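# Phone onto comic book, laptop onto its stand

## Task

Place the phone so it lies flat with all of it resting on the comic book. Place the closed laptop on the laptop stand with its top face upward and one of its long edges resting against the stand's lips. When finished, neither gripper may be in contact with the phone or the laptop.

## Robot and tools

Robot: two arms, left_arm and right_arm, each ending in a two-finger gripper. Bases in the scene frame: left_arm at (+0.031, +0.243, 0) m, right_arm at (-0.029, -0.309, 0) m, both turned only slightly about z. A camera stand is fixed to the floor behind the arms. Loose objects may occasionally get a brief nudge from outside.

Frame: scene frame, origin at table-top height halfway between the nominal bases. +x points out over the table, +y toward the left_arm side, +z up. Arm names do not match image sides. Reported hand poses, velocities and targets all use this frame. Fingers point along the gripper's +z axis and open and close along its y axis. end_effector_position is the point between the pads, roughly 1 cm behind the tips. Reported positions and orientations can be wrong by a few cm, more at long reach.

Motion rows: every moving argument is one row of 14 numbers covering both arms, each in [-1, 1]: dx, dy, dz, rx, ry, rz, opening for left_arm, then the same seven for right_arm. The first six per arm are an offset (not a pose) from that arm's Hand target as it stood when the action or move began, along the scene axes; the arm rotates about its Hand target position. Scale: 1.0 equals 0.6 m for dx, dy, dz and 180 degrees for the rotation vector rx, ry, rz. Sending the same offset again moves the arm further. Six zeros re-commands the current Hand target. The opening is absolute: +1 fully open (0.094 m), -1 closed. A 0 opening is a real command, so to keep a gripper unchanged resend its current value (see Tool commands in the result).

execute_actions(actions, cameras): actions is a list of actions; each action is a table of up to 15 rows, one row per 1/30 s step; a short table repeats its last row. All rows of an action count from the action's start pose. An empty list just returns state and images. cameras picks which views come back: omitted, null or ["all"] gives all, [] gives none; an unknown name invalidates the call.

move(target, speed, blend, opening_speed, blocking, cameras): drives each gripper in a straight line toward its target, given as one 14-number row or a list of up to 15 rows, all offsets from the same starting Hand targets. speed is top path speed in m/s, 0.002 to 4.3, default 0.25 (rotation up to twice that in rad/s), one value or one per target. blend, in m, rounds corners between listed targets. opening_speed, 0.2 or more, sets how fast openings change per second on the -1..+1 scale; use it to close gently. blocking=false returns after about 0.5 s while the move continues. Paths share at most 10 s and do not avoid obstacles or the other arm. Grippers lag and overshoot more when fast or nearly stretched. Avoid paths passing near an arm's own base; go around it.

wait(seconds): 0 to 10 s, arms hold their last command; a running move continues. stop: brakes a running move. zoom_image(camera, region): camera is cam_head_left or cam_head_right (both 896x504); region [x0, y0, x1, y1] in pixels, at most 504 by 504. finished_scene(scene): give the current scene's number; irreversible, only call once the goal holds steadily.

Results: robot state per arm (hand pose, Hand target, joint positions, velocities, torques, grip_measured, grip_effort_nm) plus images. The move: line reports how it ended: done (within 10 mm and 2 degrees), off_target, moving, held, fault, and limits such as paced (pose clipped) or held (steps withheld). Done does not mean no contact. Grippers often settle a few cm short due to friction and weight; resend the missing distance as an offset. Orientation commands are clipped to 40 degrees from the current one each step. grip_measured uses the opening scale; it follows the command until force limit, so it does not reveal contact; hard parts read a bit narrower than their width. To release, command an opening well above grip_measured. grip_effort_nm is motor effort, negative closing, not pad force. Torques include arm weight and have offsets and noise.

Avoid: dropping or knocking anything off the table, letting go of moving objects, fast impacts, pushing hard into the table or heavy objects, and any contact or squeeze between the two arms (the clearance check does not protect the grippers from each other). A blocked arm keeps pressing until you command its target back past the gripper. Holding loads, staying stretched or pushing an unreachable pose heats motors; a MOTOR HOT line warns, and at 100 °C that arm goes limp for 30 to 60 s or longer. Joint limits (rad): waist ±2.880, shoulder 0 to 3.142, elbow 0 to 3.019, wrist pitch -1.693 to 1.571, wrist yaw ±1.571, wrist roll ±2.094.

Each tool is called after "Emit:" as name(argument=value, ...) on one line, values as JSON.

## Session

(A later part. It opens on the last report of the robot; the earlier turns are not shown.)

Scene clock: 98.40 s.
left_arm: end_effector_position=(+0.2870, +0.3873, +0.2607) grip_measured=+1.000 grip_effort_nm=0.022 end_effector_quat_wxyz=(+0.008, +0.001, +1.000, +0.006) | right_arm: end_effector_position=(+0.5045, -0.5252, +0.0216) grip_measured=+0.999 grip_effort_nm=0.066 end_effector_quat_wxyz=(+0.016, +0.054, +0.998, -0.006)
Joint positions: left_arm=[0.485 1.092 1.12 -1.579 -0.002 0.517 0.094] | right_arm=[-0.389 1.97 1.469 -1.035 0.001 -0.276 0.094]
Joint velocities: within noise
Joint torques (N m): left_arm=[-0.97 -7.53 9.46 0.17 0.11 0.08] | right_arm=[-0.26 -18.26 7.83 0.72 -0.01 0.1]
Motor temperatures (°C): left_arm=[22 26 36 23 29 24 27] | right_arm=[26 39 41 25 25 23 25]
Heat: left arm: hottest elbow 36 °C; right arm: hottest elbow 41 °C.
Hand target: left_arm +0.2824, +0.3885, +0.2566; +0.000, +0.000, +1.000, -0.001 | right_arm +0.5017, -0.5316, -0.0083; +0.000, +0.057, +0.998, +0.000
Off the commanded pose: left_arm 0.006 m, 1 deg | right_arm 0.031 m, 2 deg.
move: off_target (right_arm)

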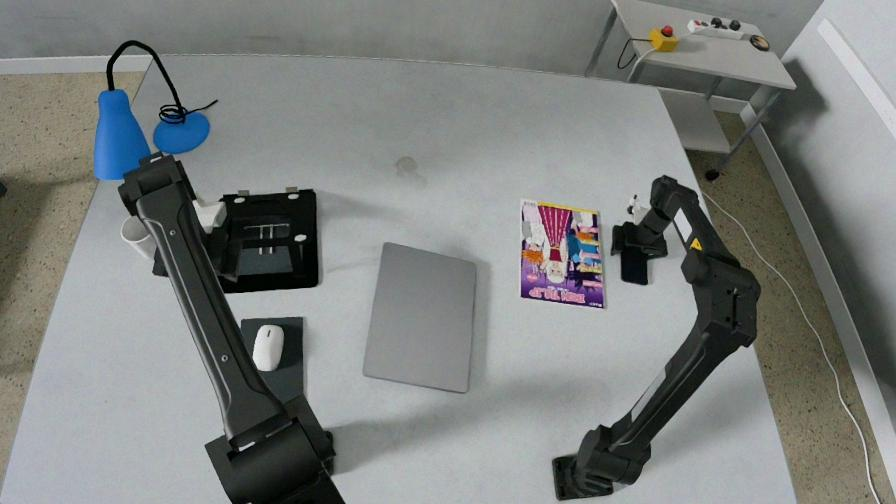

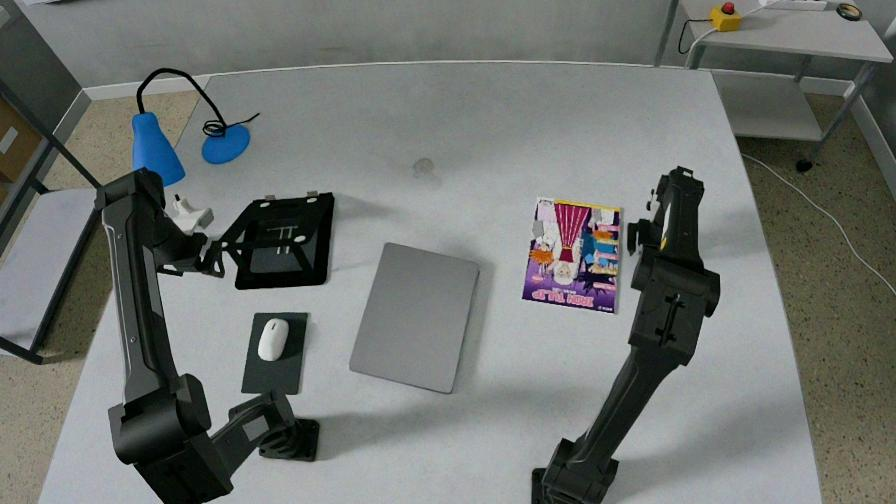

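Emit:
move(target=[0,0,0,0,0,0,1,0.0,-0.004,-0.05,0,0,0,1], speed=0.08, cameras=[])

Emit:
move(target=[0,0,0,0,0,0,1,0,0,0,0,0,0,0.35], speed=0.08, opening_speed=0.5)

Emit:
zoom_image(camera="cam_head_left", region=[570, 160, 730, 320])

Scene clock: 102.43 s.
left_arm: end_effector_position=(+0.2870, +0.3873, +0.2607) grip_measured=+1.000 grip_effort_nm=0.022 end_effector_quat_wxyz=(+0.008, +0.001, +1.000, +0.006) | right_arm: end_effector_position=(+0.5140, -0.5303, +0.0197) grip_measured=+0.999 grip_effort_nm=0.066 end_effector_quat_wxyz=(+0.035, +0.054, +0.998, -0.015)
Joint positions: left_arm=[0.485 1.092 1.12 -1.579 -0.002 0.517 0.094] | right_arm=[-0.39 1.975 1.469 -0.989 0.005 -0.276 0.094]
Joint velocities: within noise
Joint torques (N m): left_arm=[-0.44 -7.12 9.62 0.27 0.08 0.08] | right_arm=[-0.5 -16.03 6.06 1.33 -0.16 0.06]
Motor temperatures (°C): left_arm=[22 26 36 23 28 24 27] | right_arm=[26 39 41 25 25 23 25]
Heat: left arm: hottest elbow 36 °C; right arm: hottest elbow 41 °C.
Hand target: left_arm +0.2824, +0.3885, +0.2566; +0.000, +0.000, +1.000, -0.001 | right_arm +0.5018, -0.5340, -0.0383; +0.000, +0.057, +0.998, +0.000
Off the commanded pose: left_arm 0.006 m, 1 deg | right_arm 0.059 m, 4 deg.
move: off_target (right_arm)
No camera images: "cameras" was empty.

Scene clock: 104.07 s.
left_arm: end_effector_position=(+0.2870, +0.3873, +0.2607) grip_measured=+1.000 grip_effort_nm=0.022 end_effector_quat_wxyz=(+0.008, +0.001, +1.000, +0.006) | right_arm: end_effector_position=(+0.5136, -0.5390, +0.0192) grip_measured=+0.354 grip_effort_nm=-0.168 end_effector_quat_wxyz=(+0.040, +0.058, +0.997, -0.019)
Joint positions: left_arm=[0.485 1.092 1.12 -1.579 -0.002 0.517 0.094] | right_arm=[-0.402 1.975 1.468 -0.975 0.009 -0.281 0.064]
Joint velocities: within noise
Joint torques (N m): left_arm=[-0.56 -7.47 9.51 -0.09 0.11 0.1] | right_arm=[0.26 -15.91 6.28 0.88 -0.27 0.14]
Motor temperatures (°C): left_arm=[22 26 36 23 28 24 27] | right_arm=[26 39 41 25 25 23 25]
Heat: left arm: hottest elbow 36 °C; right arm: hottest elbow 41 °C.
Hand target: left_arm +0.2824, +0.3885, +0.2566; +0.000, +0.000, +1.000, -0.001 | right_arm +0.5016, -0.5340, -0.0384; +0.000, +0.057, +0.998, +0.000
Off the commanded pose: left_arm 0.006 m, 1 deg | right_arm 0.059 m, 5 deg.
move: off_target (right_arm)

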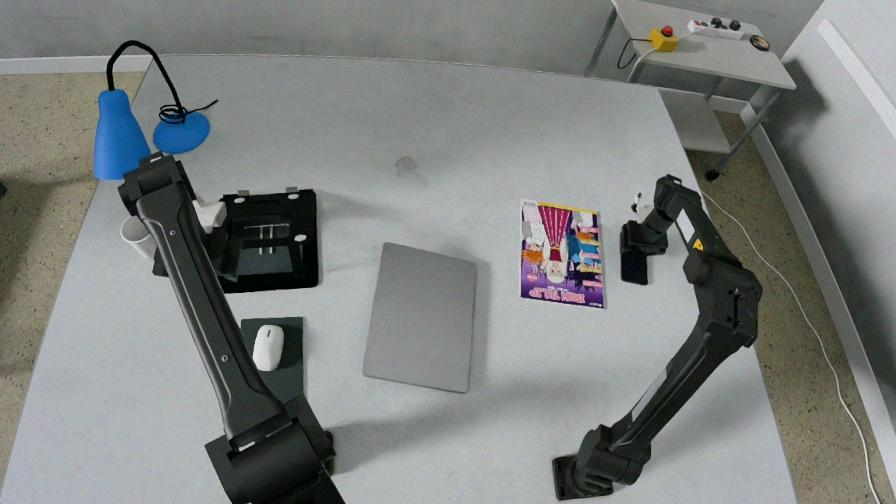

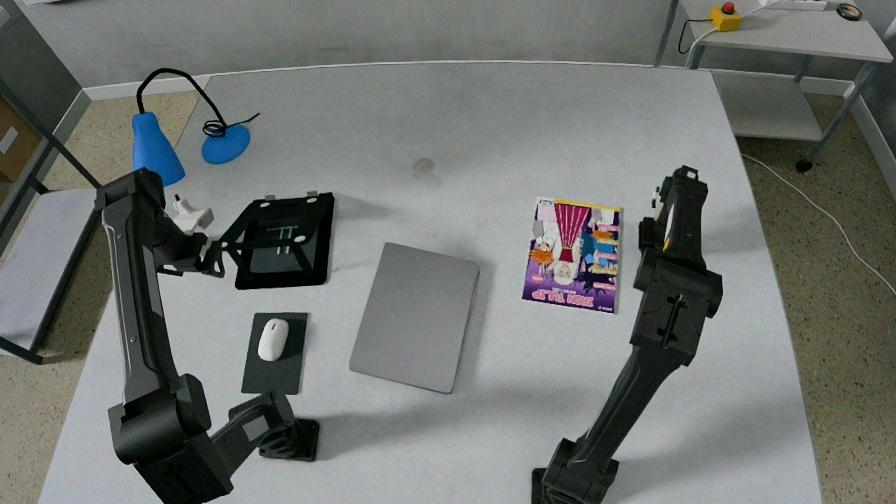

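Scaled by 3.150.

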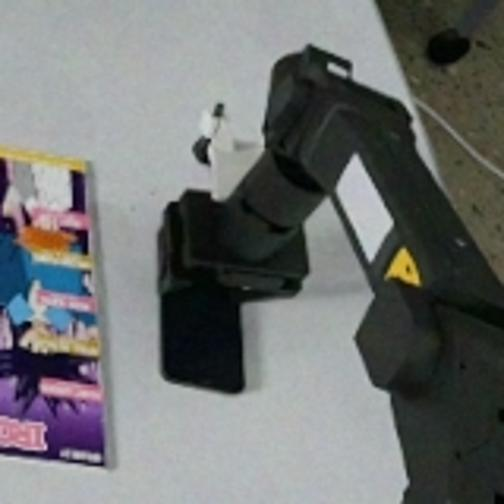

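Emit:
move(target=[0,0,0,0,0,0,1,0,-0.01,0.035,0,0,0,0.35], speed=0.08, cameras=[])

Emit:
move(target=[0,0,0,0,0,0,1,0,0,0,0,0,0,0.0], speed=0.08, opening_speed=0.4)

Emit:
zoom_image(camera="cam_head_left", region=[570, 160, 730, 320])

Scene clock: 108.43 s.
left_arm: end_effector_position=(+0.2870, +0.3873, +0.2607) grip_measured=+1.000 grip_effort_nm=0.022 end_effector_quat_wxyz=(+0.008, +0.001, +1.000, +0.006) | right_arm: end_effector_position=(+0.5119, -0.5381, +0.0191) grip_measured=+0.353 grip_effort_nm=-0.139 end_effector_quat_wxyz=(+0.037, +0.056, +0.998, -0.017)
Joint positions: left_arm=[0.485 1.092 1.12 -1.579 -0.002 0.517 0.094] | right_arm=[-0.402 1.975 1.468 -0.982 0.008 -0.286 0.064]
Joint velocities: within noise
Joint torques (N m): left_arm=[-0.21 -7.3 9.42 0.21 0.14 0.11] | right_arm=[-0.32 -17.49 8.35 -0.42 -0.26 0.08]
Motor temperatures (°C): left_arm=[22 26 36 23 28 24 27] | right_arm=[26 39 41 25 25 23 25]
Heat: left arm: hottest elbow 36 °C; right arm: hottest elbow 41 °C.
Hand target: left_arm +0.2824, +0.3885, +0.2566; +0.000, +0.000, +1.000, -0.001 | right_arm +0.5016, -0.5400, -0.0174; +0.000, +0.057, +0.998, +0.000
Off the commanded pose: left_arm 0.006 m, 1 deg | right_arm 0.038 m, 5 deg.
move: off_target (right_arm)
No camera images: "cameras" was empty.

Scene clock: 109.63 s.
left_arm: end_effector_position=(+0.2870, +0.3873, +0.2607) grip_measured=+1.000 grip_effort_nm=0.017 end_effector_quat_wxyz=(+0.008, +0.001, +1.000, +0.006) | right_arm: end_effector_position=(+0.5110, -0.5356, +0.0194) grip_measured=+0.005 grip_effort_nm=-0.237 end_effector_quat_wxyz=(+0.035, +0.055, +0.998, -0.011)
Joint positions: left_arm=[0.485 1.092 1.12 -1.579 -0.002 0.517 0.094] | right_arm=[-0.402 1.975 1.469 -0.992 -0.003 -0.287 0.047]
Joint velocities: within noise
Joint torques (N m): left_arm=[-0.5 -7.53 9.48 0.18 0.1 0.1] | right_arm=[-0.26 -17.44 8.23 -0.12 0.12 0.09]
Motor temperatures (°C): left_arm=[22 26 36 23 28 24 27] | right_arm=[26 38 41 25 25 23 25]
Heat: left arm: hottest elbow 36 °C; right arm: hottest elbow 41 °C.
Hand target: left_arm +0.2824, +0.3885, +0.2566; +0.000, +0.000, +1.000, -0.001 | right_arm +0.5017, -0.5400, -0.0174; +0.000, +0.057, +0.998, +0.000
Off the commanded pose: left_arm 0.006 m, 1 deg | right_arm 0.038 m, 4 deg.
move: off_target (right_arm)

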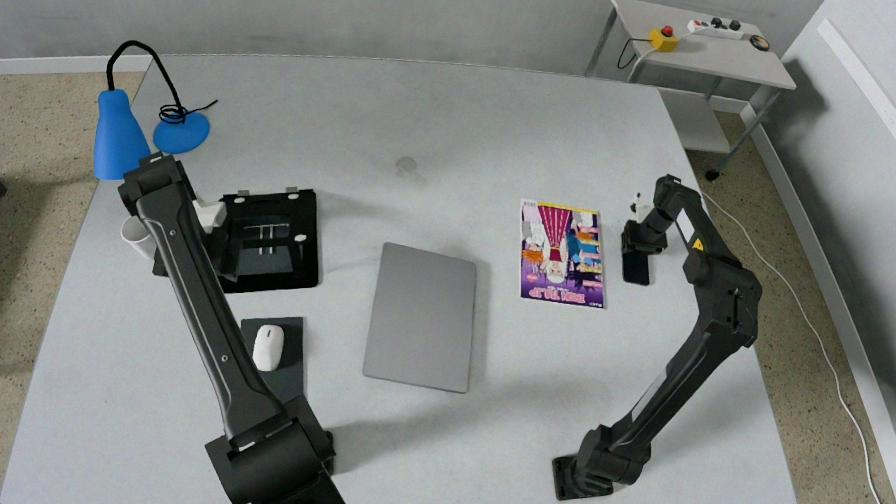

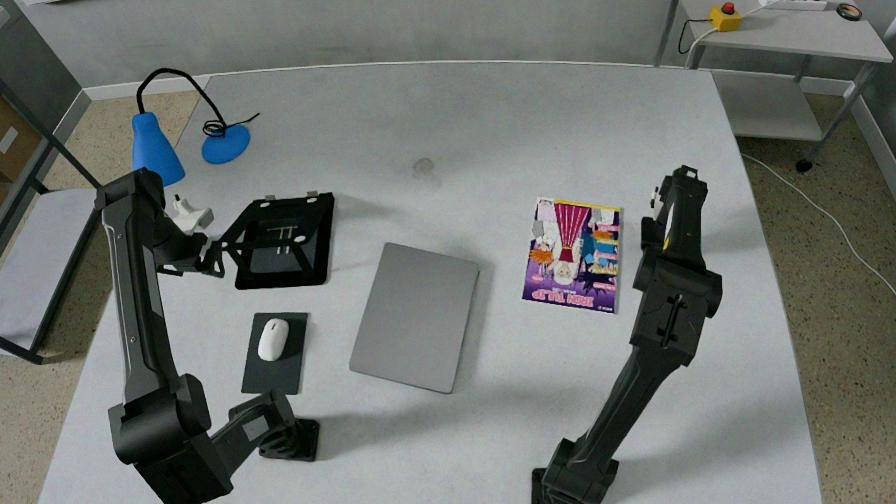

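Scaled by 3.150.

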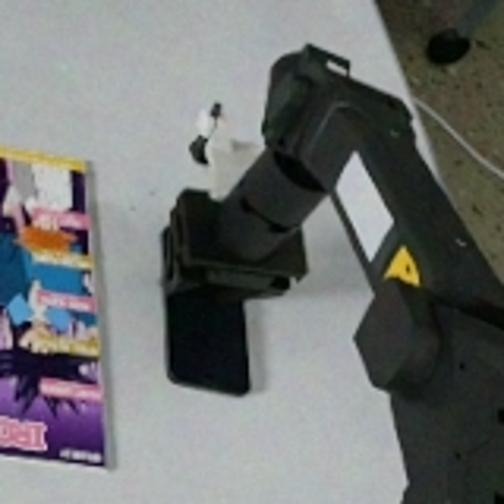

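Emit:
move(target=[0,0,0,0,0,0,1,0,0,0.14,0,0,0,0.0], speed=0.12)

Emit:
move(target=[0,0,0,0,0,0,1,-0.2,0.03,0,0,0,0,1], speed=0.2)

Emit:
zoom_image(camera="cam_head_left", region=[480, 160, 730, 320])

Scene clock: 134.57 s.
left_arm: end_effector_position=(+0.2870, +0.3873, +0.2607) grip_measured=+1.000 grip_effort_nm=0.022 end_effector_quat_wxyz=(+0.008, +0.001, +1.000, +0.006) | right_arm: end_effector_position=(+0.4863, -0.5257, +0.0450) grip_measured=+0.001 grip_effort_nm=-0.081 end_effector_quat_wxyz=(-0.023, +0.052, +0.998, +0.008)
Joint positions: left_arm=[0.485 1.092 1.12 -1.579 -0.002 0.517 0.094] | right_arm=[-0.402 1.952 1.508 -1.176 -0.001 -0.292 0.047]
Joint velocities: within noise
Joint torques (N m): left_arm=[-0.62 -7.59 9.47 0.05 0.12 0.12] | right_arm=[-0.26 -22.89 11.49 -0.34 0.07 0.12]
Motor temperatures (°C): left_arm=[22 26 36 23 28 24 27] | right_arm=[26 38 41 25 24 23 25]
Heat: left arm: hottest elbow 36 °C; right arm: hottest elbow 41 °C.
Hand target: left_arm +0.2824, +0.3885, +0.2566; +0.000, +0.000, +1.000, -0.001 | right_arm +0.5016, -0.5400, +0.0666; +0.000, +0.057, +0.998, +0.000
Off the commanded pose: left_arm 0.006 m, 1 deg | right_arm 0.030 m, 3 deg.
move: off_target (right_arm)

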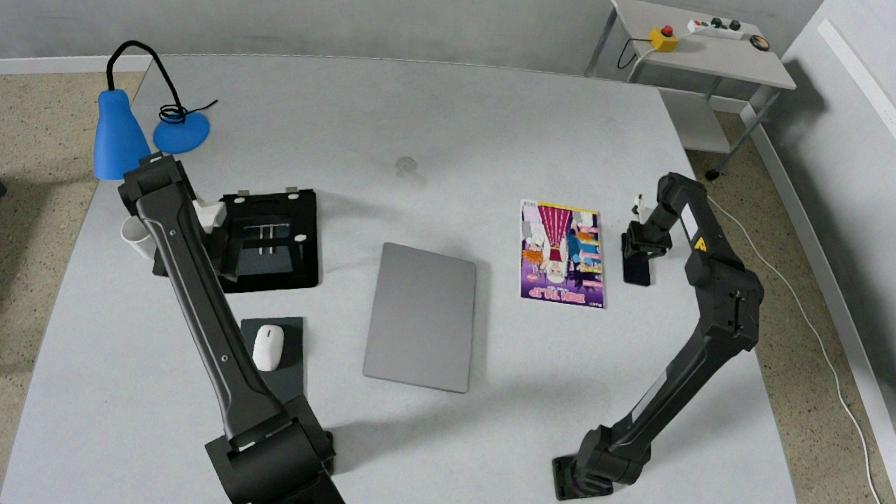

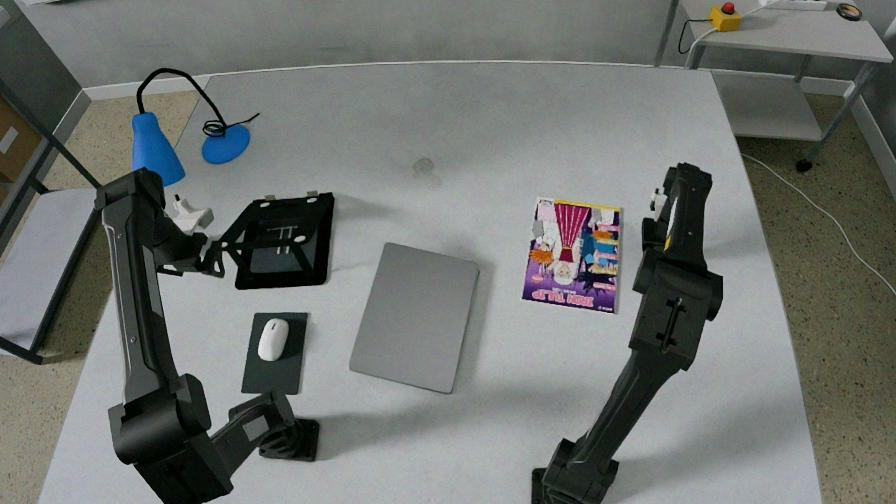

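Scene clock: 135.93 s.
left_arm: end_effector_position=(+0.2870, +0.3873, +0.2607) grip_measured=+1.000 grip_effort_nm=0.022 end_effector_quat_wxyz=(+0.008, +0.001, +1.000, +0.006) | right_arm: end_effector_position=(+0.3869, -0.5192, +0.0657) grip_measured=+0.999 grip_effort_nm=0.061 end_effector_quat_wxyz=(-0.004, +0.056, +0.998, +0.002)
Joint positions: left_arm=[0.485 1.092 1.12 -1.579 -0.002 0.517 0.094] | right_arm=[-0.472 1.689 1.183 -1.075 0 -0.354 0.094]
Joint velocities: within noise
Joint torques (N m): left_arm=[-0.26 -7 9.61 0.05 0.13 0.08] | right_arm=[-0.21 -19.14 6.41 0.58 0.03 0.1]
Motor temperatures (°C): left_arm=[22 26 36 23 28 24 27] | right_arm=[26 38 41 25 24 23 25]
Heat: left arm: hottest elbow 36 °C; right arm: hottest elbow 41 °C.
Hand target: left_arm +0.2824, +0.3885, +0.2566; +0.000, +0.000, +1.000, -0.001 | right_arm +0.3817, -0.5220, +0.0666; +0.000, +0.057, +0.998, +0.000
Off the commanded pose: left_arm 0.006 m, 1 deg | right_arm 0.006 m, 1 deg.
move: done

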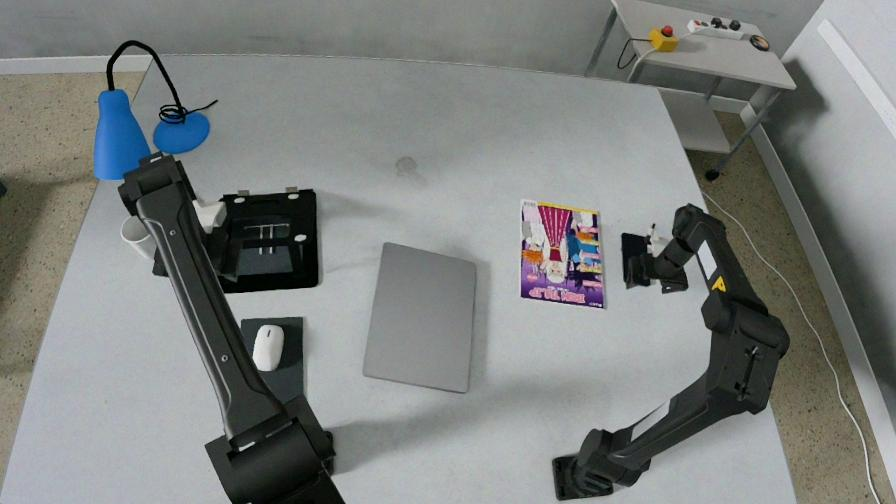

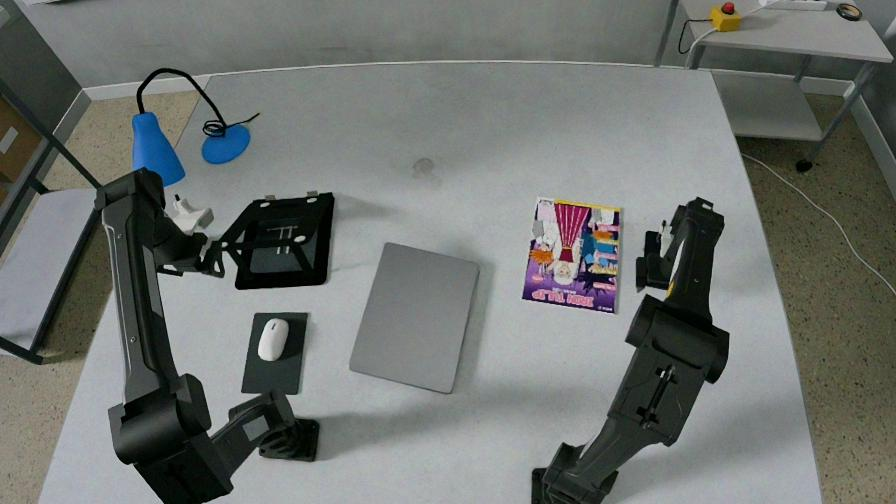

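Scaled by 2.016.

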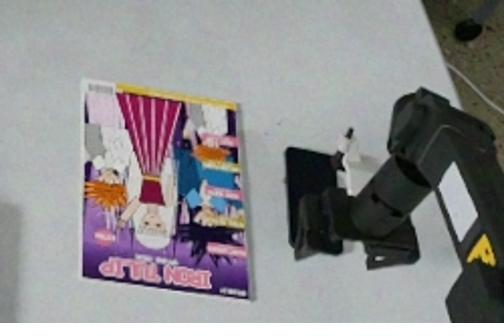

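Emit:
move(target=[0,0,0,0,0,0,1,-0.22,0.0,0.05,0,0,0,1], speed=0.3)

Emit:
zoom_image(camera="cam_head_left", region=[500, 180, 690, 320])

Emit:
zoom_image(camera="cam_head_right", region=[500, 180, 690, 320])

Scene clock: 139.83 s.
left_arm: end_effector_position=(+0.2870, +0.3873, +0.2607) grip_measured=+1.000 grip_effort_nm=0.022 end_effector_quat_wxyz=(+0.008, +0.001, +1.000, +0.006) | right_arm: end_effector_position=(+0.2584, -0.5243, +0.0997) grip_measured=+0.999 grip_effort_nm=0.066 end_effector_quat_wxyz=(+0.007, +0.056, +0.998, -0.006)
Joint positions: left_arm=[0.485 1.092 1.12 -1.579 -0.002 0.517 0.094] | right_arm=[-0.645 1.365 0.911 -1.099 0.002 -0.528 0.094]
Joint velocities: within noise
Joint torques (N m): left_arm=[-0.73 -6.53 9.4 -0.02 0.14 0.11] | right_arm=[-0.09 -12.34 6.89 -0.13 -0.07 0.1]
Motor temperatures (°C): left_arm=[22 26 36 23 28 23 27] | right_arm=[26 38 41 25 24 23 25]
Heat: left arm: hottest elbow 36 °C; right arm: hottest elbow 41 °C.
Hand target: left_arm +0.2824, +0.3885, +0.2566; +0.000, +0.000, +1.000, -0.001 | right_arm +0.2496, -0.5219, +0.0966; +0.000, +0.057, +0.998, +0.000
Off the commanded pose: left_arm 0.006 m, 1 deg | right_arm 0.010 m, 1 deg.
move: done

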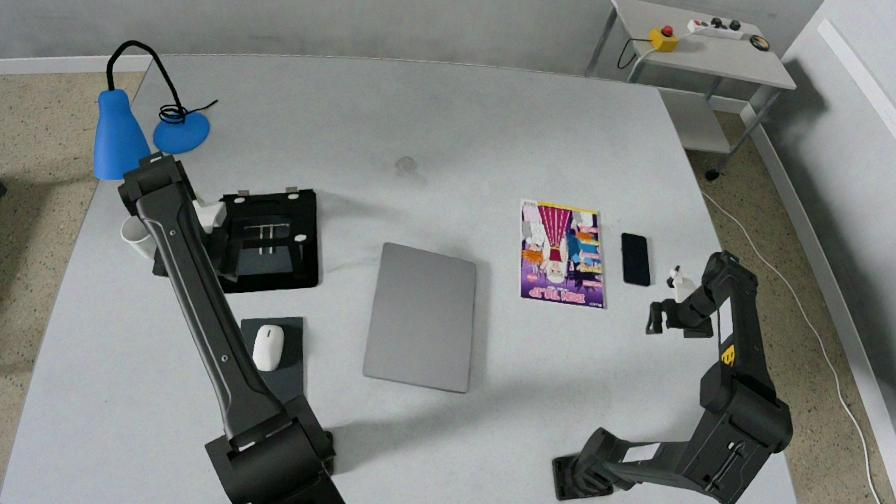

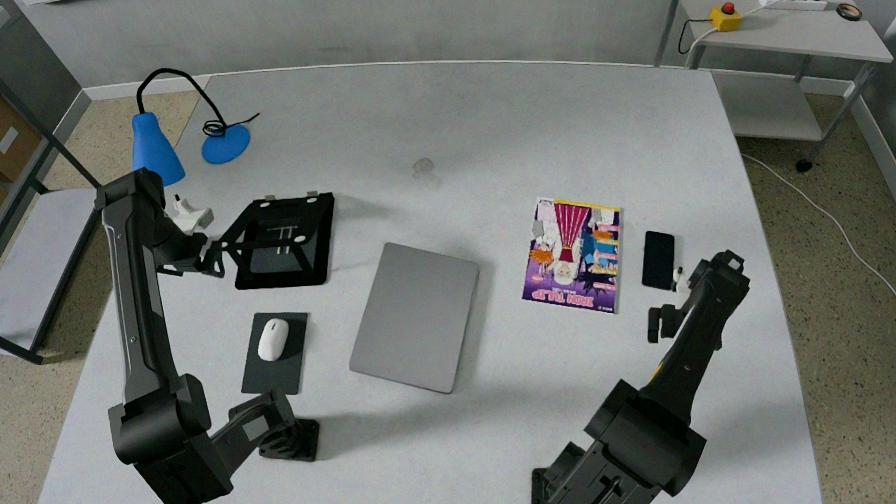

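Scaled by 2.653.

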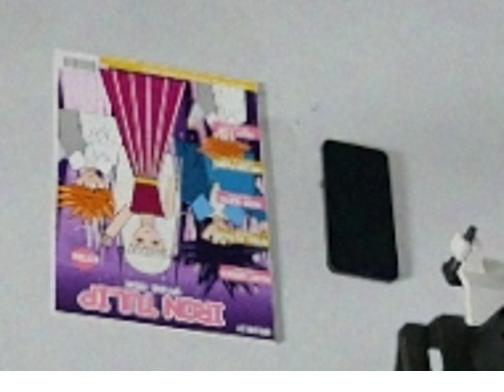

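Scaled by 2.653.

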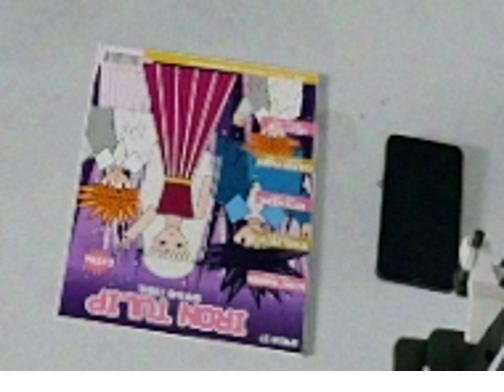

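Emit:
move(target=[0,0,0,0,0,0,1,0.41,0.005,-0.03,0,0,0,1], speed=0.25)

Emit:
zoom_image(camera="cam_head_left", region=[560, 180, 750, 320])

Emit:
zoom_image(camera="cam_head_right", region=[560, 180, 750, 320])

Scene clock: 148.63 s.
left_arm: end_effector_position=(+0.2870, +0.3873, +0.2607) grip_measured=+1.000 grip_effort_nm=0.017 end_effector_quat_wxyz=(+0.008, +0.001, +1.000, +0.006) | right_arm: end_effector_position=(+0.4780, -0.5150, +0.0771) grip_measured=+0.999 grip_effort_nm=0.061 end_effector_quat_wxyz=(-0.005, +0.056, +0.998, +0.002)
Joint positions: left_arm=[0.485 1.092 1.12 -1.579 -0.002 0.517 0.094] | right_arm=[-0.391 1.867 1.469 -1.184 -0.002 -0.274 0.094]
Joint velocities: within noise
Joint torques (N m): left_arm=[-0.56 -8 9.35 0.01 0.13 0.1] | right_arm=[0.97 -18.78 12 -0.24 0.09 0.26]
Motor temperatures (°C): left_arm=[22 26 36 23 28 23 27] | right_arm=[26 38 40 25 24 23 25]
Heat: left arm: hottest elbow 36 °C; right arm: hottest elbow 40 °C.
Hand target: left_arm +0.2824, +0.3885, +0.2566; +0.000, +0.000, +1.000, -0.001 | right_arm +0.4957, -0.5190, +0.0786; +0.000, +0.057, +0.998, +0.000
Off the commanded pose: left_arm 0.006 m, 1 deg | right_arm 0.018 m, 1 deg.
move: off_target (right_arm)

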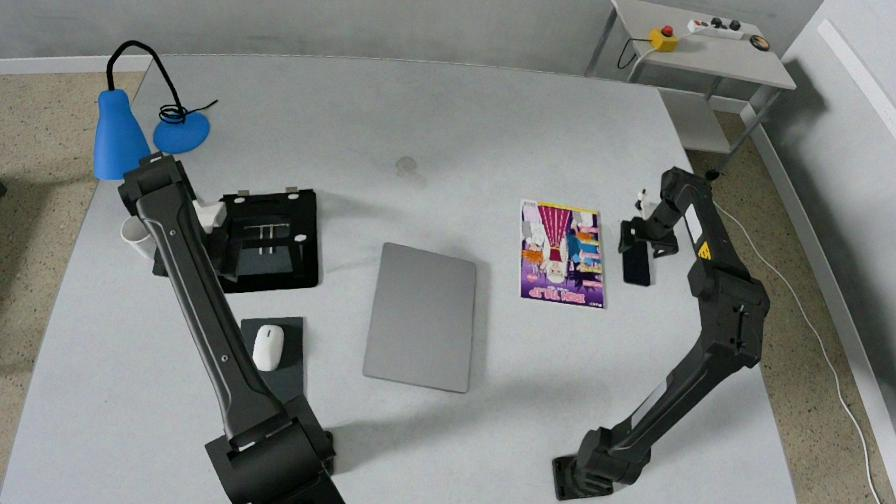

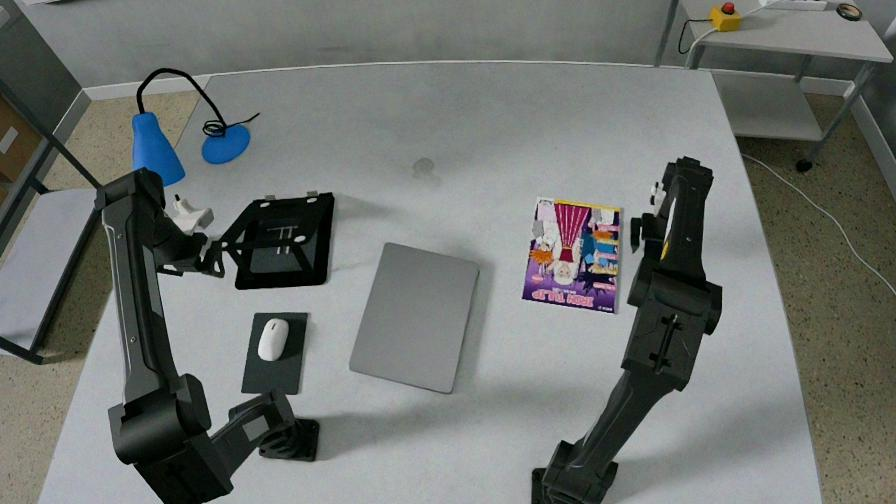

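Scaled by 2.653.

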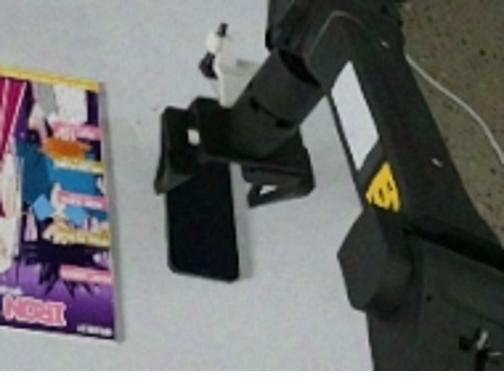

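Scaled by 2.653.

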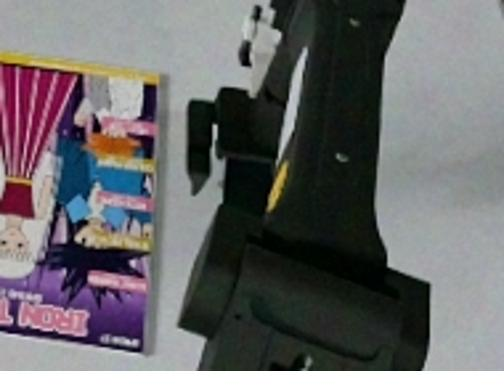

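Emit:
move(target=[0,0,0,0,0,0,1,0.01,-0.018,-0.085,0,0,0,1], speed=0.12)

Emit:
zoom_image(camera="cam_head_left", region=[560, 180, 750, 320])

Emit:
zoom_image(camera="cam_head_right", region=[560, 180, 750, 320])

Scene clock: 154.93 s.
left_arm: end_effector_position=(+0.2870, +0.3873, +0.2607) grip_measured=+1.000 grip_effort_nm=0.022 end_effector_quat_wxyz=(+0.008, +0.001, +1.000, +0.006) | right_arm: end_effector_position=(+0.4901, -0.5200, +0.0318) grip_measured=+0.999 grip_effort_nm=0.066 end_effector_quat_wxyz=(-0.007, +0.056, +0.998, +0.003)
Joint positions: left_arm=[0.485 1.092 1.12 -1.579 -0.002 0.517 0.094] | right_arm=[-0.391 1.951 1.469 -1.105 -0.001 -0.273 0.094]
Joint velocities: within noise
Joint torques (N m): left_arm=[-0.62 -7.12 9.39 0.14 0.17 0.13] | right_arm=[-0.03 -20.01 10.14 0.49 0.08 0.1]
Motor temperatures (°C): left_arm=[22 26 36 23 28 23 27] | right_arm=[26 38 41 25 24 23 25]
Heat: left arm: hottest elbow 36 °C; right arm: hottest elbow 41 °C.
Hand target: left_arm +0.2824, +0.3885, +0.2566; +0.000, +0.000, +1.000, -0.001 | right_arm +0.5017, -0.5298, +0.0278; +0.000, +0.057, +0.998, +0.000
Off the commanded pose: left_arm 0.006 m, 1 deg | right_arm 0.016 m, 1 deg.
move: off_target (right_arm)

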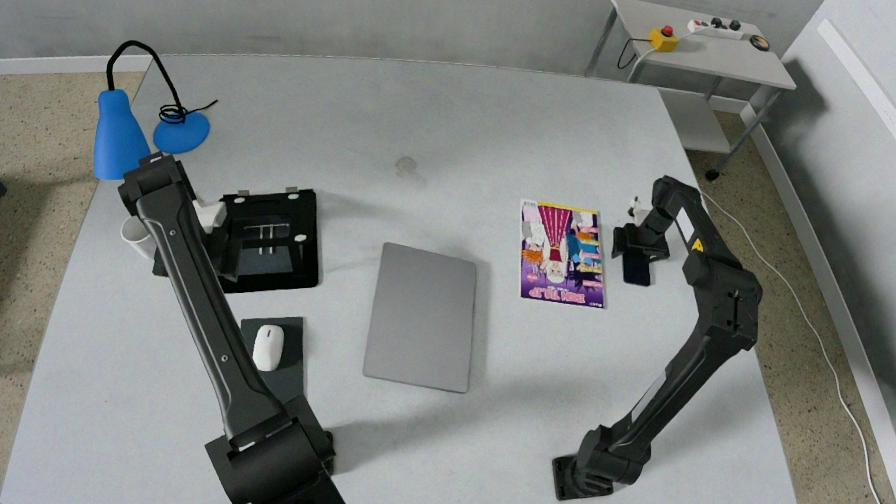

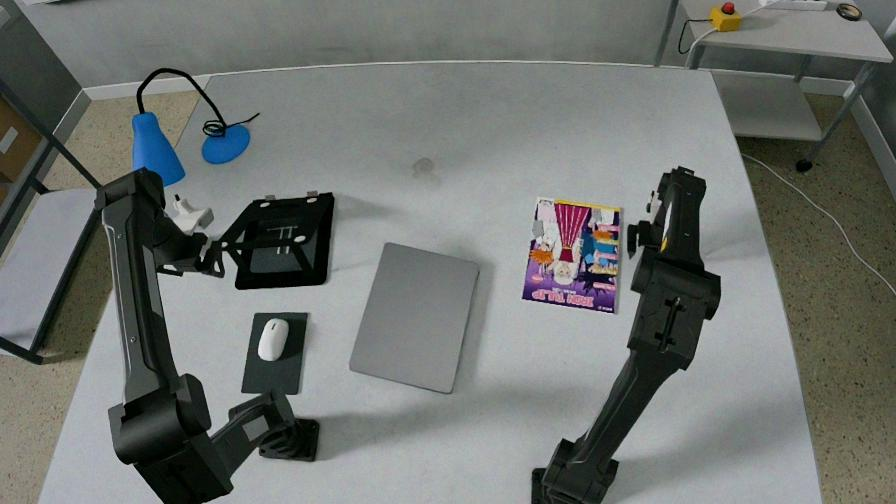

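Scaled by 2.653.

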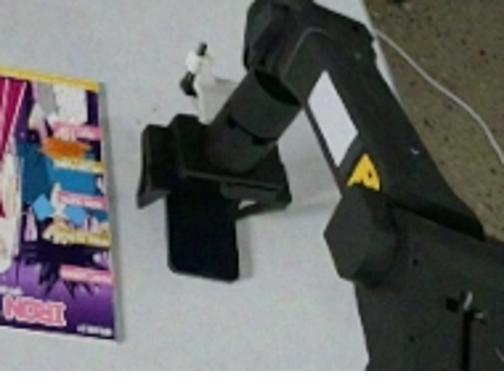

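Scaled by 2.653.

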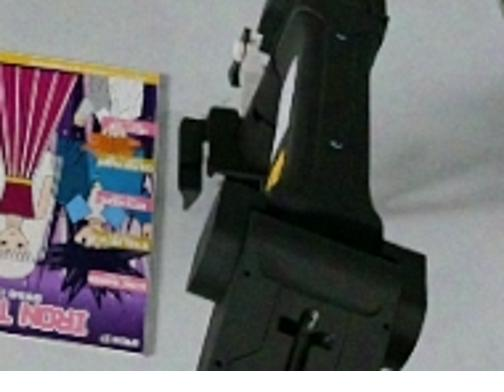

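Emit:
move(target=[0,0,0,0,0,0,1,0.0,-0.025,0,0,0,0,1], speed=0.12)

Emit:
zoom_image(camera="cam_head_left", region=[560, 180, 750, 320])

Scene clock: 159.23 s.
left_arm: end_effector_position=(+0.2870, +0.3873, +0.2607) grip_measured=+1.000 grip_effort_nm=0.022 end_effector_quat_wxyz=(+0.008, +0.001, +1.000, +0.006) | right_arm: end_effector_position=(+0.4851, -0.5313, +0.0302) grip_measured=+0.999 grip_effort_nm=0.061 end_effector_quat_wxyz=(-0.009, +0.056, +0.998, +0.004)
Joint positions: left_arm=[0.485 1.092 1.12 -1.579 -0.002 0.517 0.094] | right_arm=[-0.412 1.955 1.469 -1.105 -0.001 -0.295 0.094]
Joint velocities: within noise
Joint torques (N m): left_arm=[-0.5 -7.18 9.43 0.1 0.09 0.06] | right_arm=[-0.21 -19.55 11.55 0.21 0.06 0.07]
Motor temperatures (°C): left_arm=[22 26 36 23 28 23 27] | right_arm=[26 38 42 25 24 23 25]
Heat: left arm: hottest elbow 36 °C; right arm: hottest elbow 42 °C.
Hand target: left_arm +0.2824, +0.3885, +0.2566; +0.000, +0.000, +1.000, -0.001 | right_arm +0.5017, -0.5448, +0.0277; +0.000, +0.057, +0.998, +0.000
Off the commanded pose: left_arm 0.006 m, 1 deg | right_arm 0.022 m, 1 deg.
move: off_target (right_arm)

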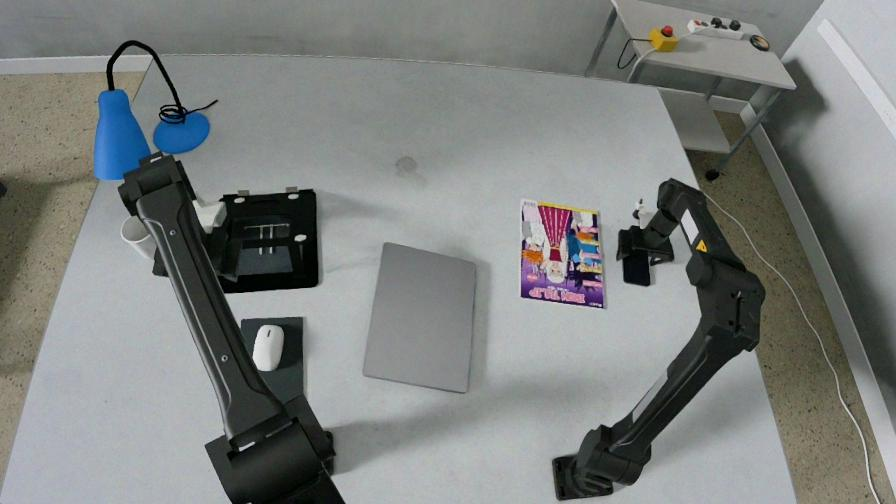

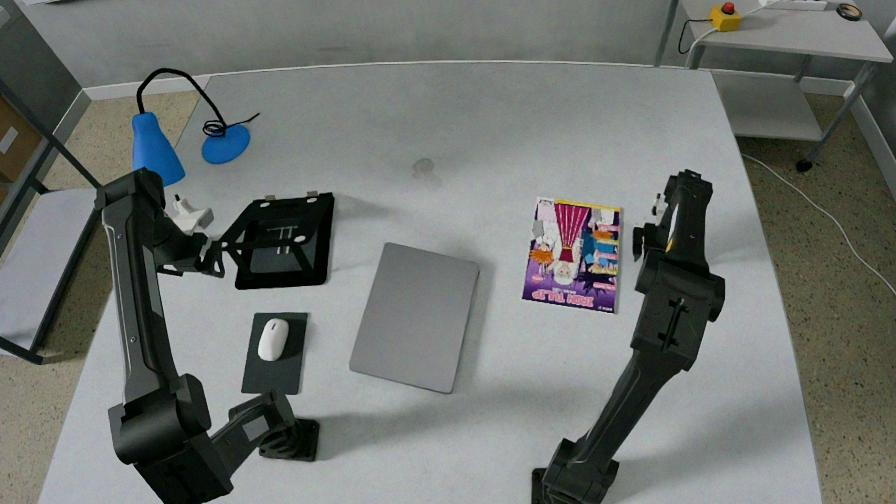

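Scaled by 2.653.

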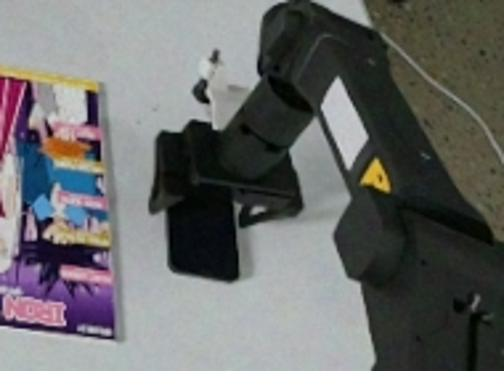

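Emit:
move(target=[0,0,0,0,0,0,1,0.0,0,-0.04,0,0,0,1], speed=0.08, cameras=["cam_head_left"])

Emit:
zoom_image(camera="cam_head_left", region=[560, 180, 750, 320])

Scene clock: 162.23 s.
left_arm: end_effector_position=(+0.2870, +0.3873, +0.2607) grip_measured=+1.000 grip_effort_nm=0.022 end_effector_quat_wxyz=(+0.008, +0.001, +1.000, +0.006) | right_arm: end_effector_position=(+0.4917, -0.5345, +0.0148) grip_measured=+0.999 grip_effort_nm=0.061 end_effector_quat_wxyz=(-0.002, +0.055, +0.998, +0.001)
Joint positions: left_arm=[0.485 1.092 1.12 -1.579 -0.002 0.517 0.094] | right_arm=[-0.413 1.983 1.469 -1.063 0 -0.296 0.094]
Joint velocities: within noise
Joint torques (N m): left_arm=[-0.38 -7.59 9.58 0.13 0.1 0.13] | right_arm=[-0.03 -19.6 9.92 0.51 0.04 0.09]
Motor temperatures (°C): left_arm=[22 26 36 23 28 23 27] | right_arm=[26 38 42 25 24 23 25]
Heat: left arm: hottest elbow 36 °C; right arm: hottest elbow 42 °C.
Hand target: left_arm +0.2824, +0.3885, +0.2566; +0.000, +0.000, +1.000, -0.001 | right_arm +0.5017, -0.5447, +0.0036; +0.000, +0.057, +0.998, +0.000
Off the commanded pose: left_arm 0.006 m, 1 deg | right_arm 0.018 m, 0 deg.
move: off_target (right_arm)
Images, in order (width x height): cam_head_left 896x504.

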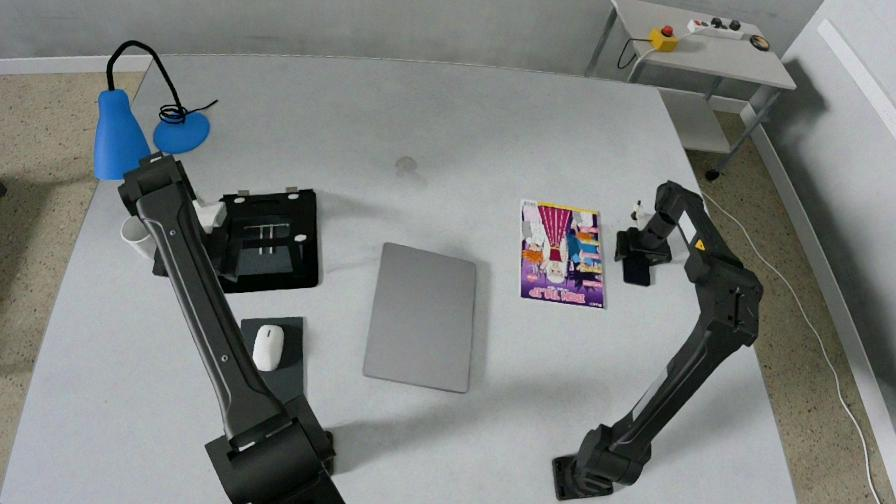

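Scaled by 2.653.

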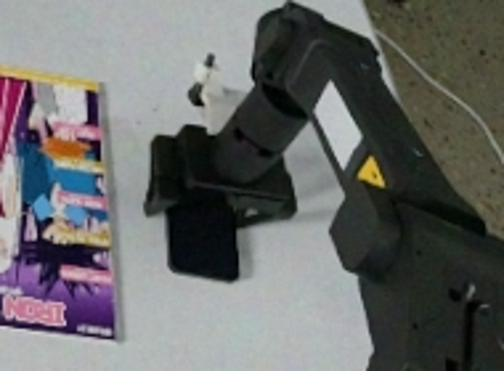

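Emit:
move(target=[0,0,0,0,0,0,1,0.0,-0.008,-0.02,0,0,0,1], speed=0.08, cameras=["cam_head_left"])

Emit:
zoom_image(camera="cam_head_left", region=[560, 180, 750, 320])

Scene clock: 165.00 s.
left_arm: end_effector_position=(+0.2870, +0.3873, +0.2607) grip_measured=+1.000 grip_effort_nm=0.022 end_effector_quat_wxyz=(+0.008, +0.001, +1.000, +0.006) | right_arm: end_effector_position=(+0.4939, -0.5377, +0.0145) grip_measured=+0.999 grip_effort_nm=0.056 end_effector_quat_wxyz=(+0.004, +0.051, +0.999, -0.001)
Joint positions: left_arm=[0.485 1.092 1.12 -1.579 -0.002 0.517 0.094] | right_arm=[-0.416 1.983 1.469 -1.049 -0.001 -0.308 0.094]
Joint velocities: within noise
Joint torques (N m): left_arm=[-0.5 -6.89 9.37 -0.1 0.07 0.12] | right_arm=[-0.38 -18.08 9.63 0.88 0.06 0.11]
Motor temperatures (°C): left_arm=[22 26 36 23 28 23 27] | right_arm=[26 38 42 25 24 23 25]
Heat: left arm: hottest elbow 36 °C; right arm: hottest elbow 42 °C.
Hand target: left_arm +0.2824, +0.3885, +0.2566; +0.000, +0.000, +1.000, -0.001 | right_arm +0.5017, -0.5496, -0.0083; +0.000, +0.057, +0.998, +0.000
Off the commanded pose: left_arm 0.006 m, 1 deg | right_arm 0.027 m, 1 deg.
move: off_target (right_arm)
Images, in order (width x height): cam_head_left 896x504.

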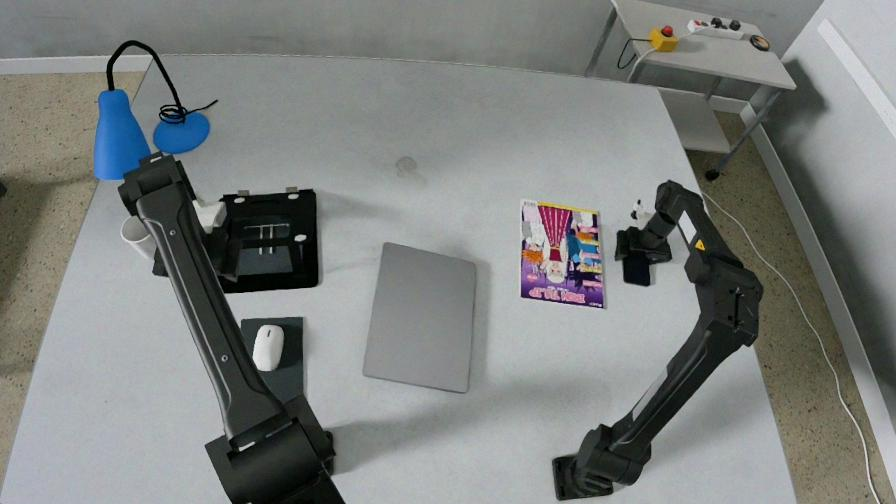

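Scaled by 2.653.

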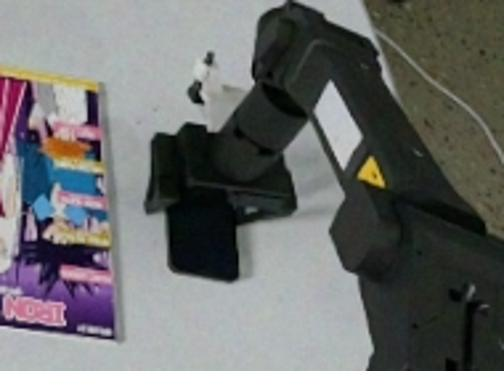

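Emit:
move(target=[0,0,0,0,0,0,1,0.0,0.0,0.006,0,0,0,0.2], speed=0.08, opening_speed=0.5, cameras=["cam_head_left"])

Emit:
zoom_image(camera="cam_head_left", region=[560, 180, 750, 320])

Scene clock: 169.13 s.
left_arm: end_effector_position=(+0.2870, +0.3873, +0.2607) grip_measured=+1.000 grip_effort_nm=0.022 end_effector_quat_wxyz=(+0.008, +0.001, +1.000, +0.006) | right_arm: end_effector_position=(+0.4948, -0.5377, +0.0146) grip_measured=+0.507 grip_effort_nm=-1.033 end_effector_quat_wxyz=(+0.006, +0.051, +0.999, -0.001)
Joint positions: left_arm=[0.485 1.092 1.12 -1.579 -0.002 0.517 0.094] | right_arm=[-0.416 1.983 1.469 -1.046 -0.002 -0.309 0.071]
Joint velocities: within noise
Joint torques (N m): left_arm=[-0.91 -7.71 9.5 -0.09 0.14 0.11] | right_arm=[-0.32 -18.43 9.89 0.5 0.12 0.14]
Motor temperatures (°C): left_arm=[22 26 36 23 28 23 27] | right_arm=[26 39 42 25 24 23 25]
Heat: left arm: hottest elbow 36 °C; right arm: hottest elbow 42 °C.
Hand target: left_arm +0.2824, +0.3885, +0.2566; +0.000, +0.000, +1.000, -0.001 | right_arm +0.5016, -0.5496, -0.0047; +0.000, +0.057, +0.998, +0.000
Off the commanded pose: left_arm 0.006 m, 1 deg | right_arm 0.024 m, 1 deg.
move: off_target (right_arm)
Images, in order (width x height): cam_head_left 896x504.

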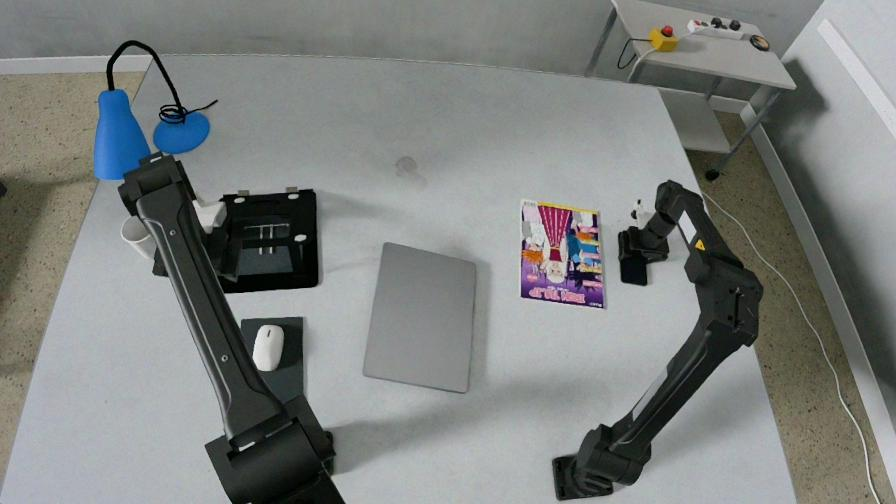

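Scaled by 2.653.

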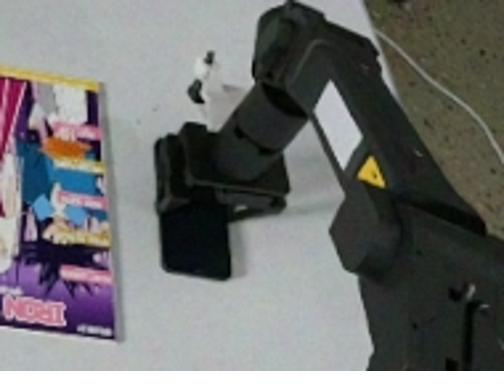

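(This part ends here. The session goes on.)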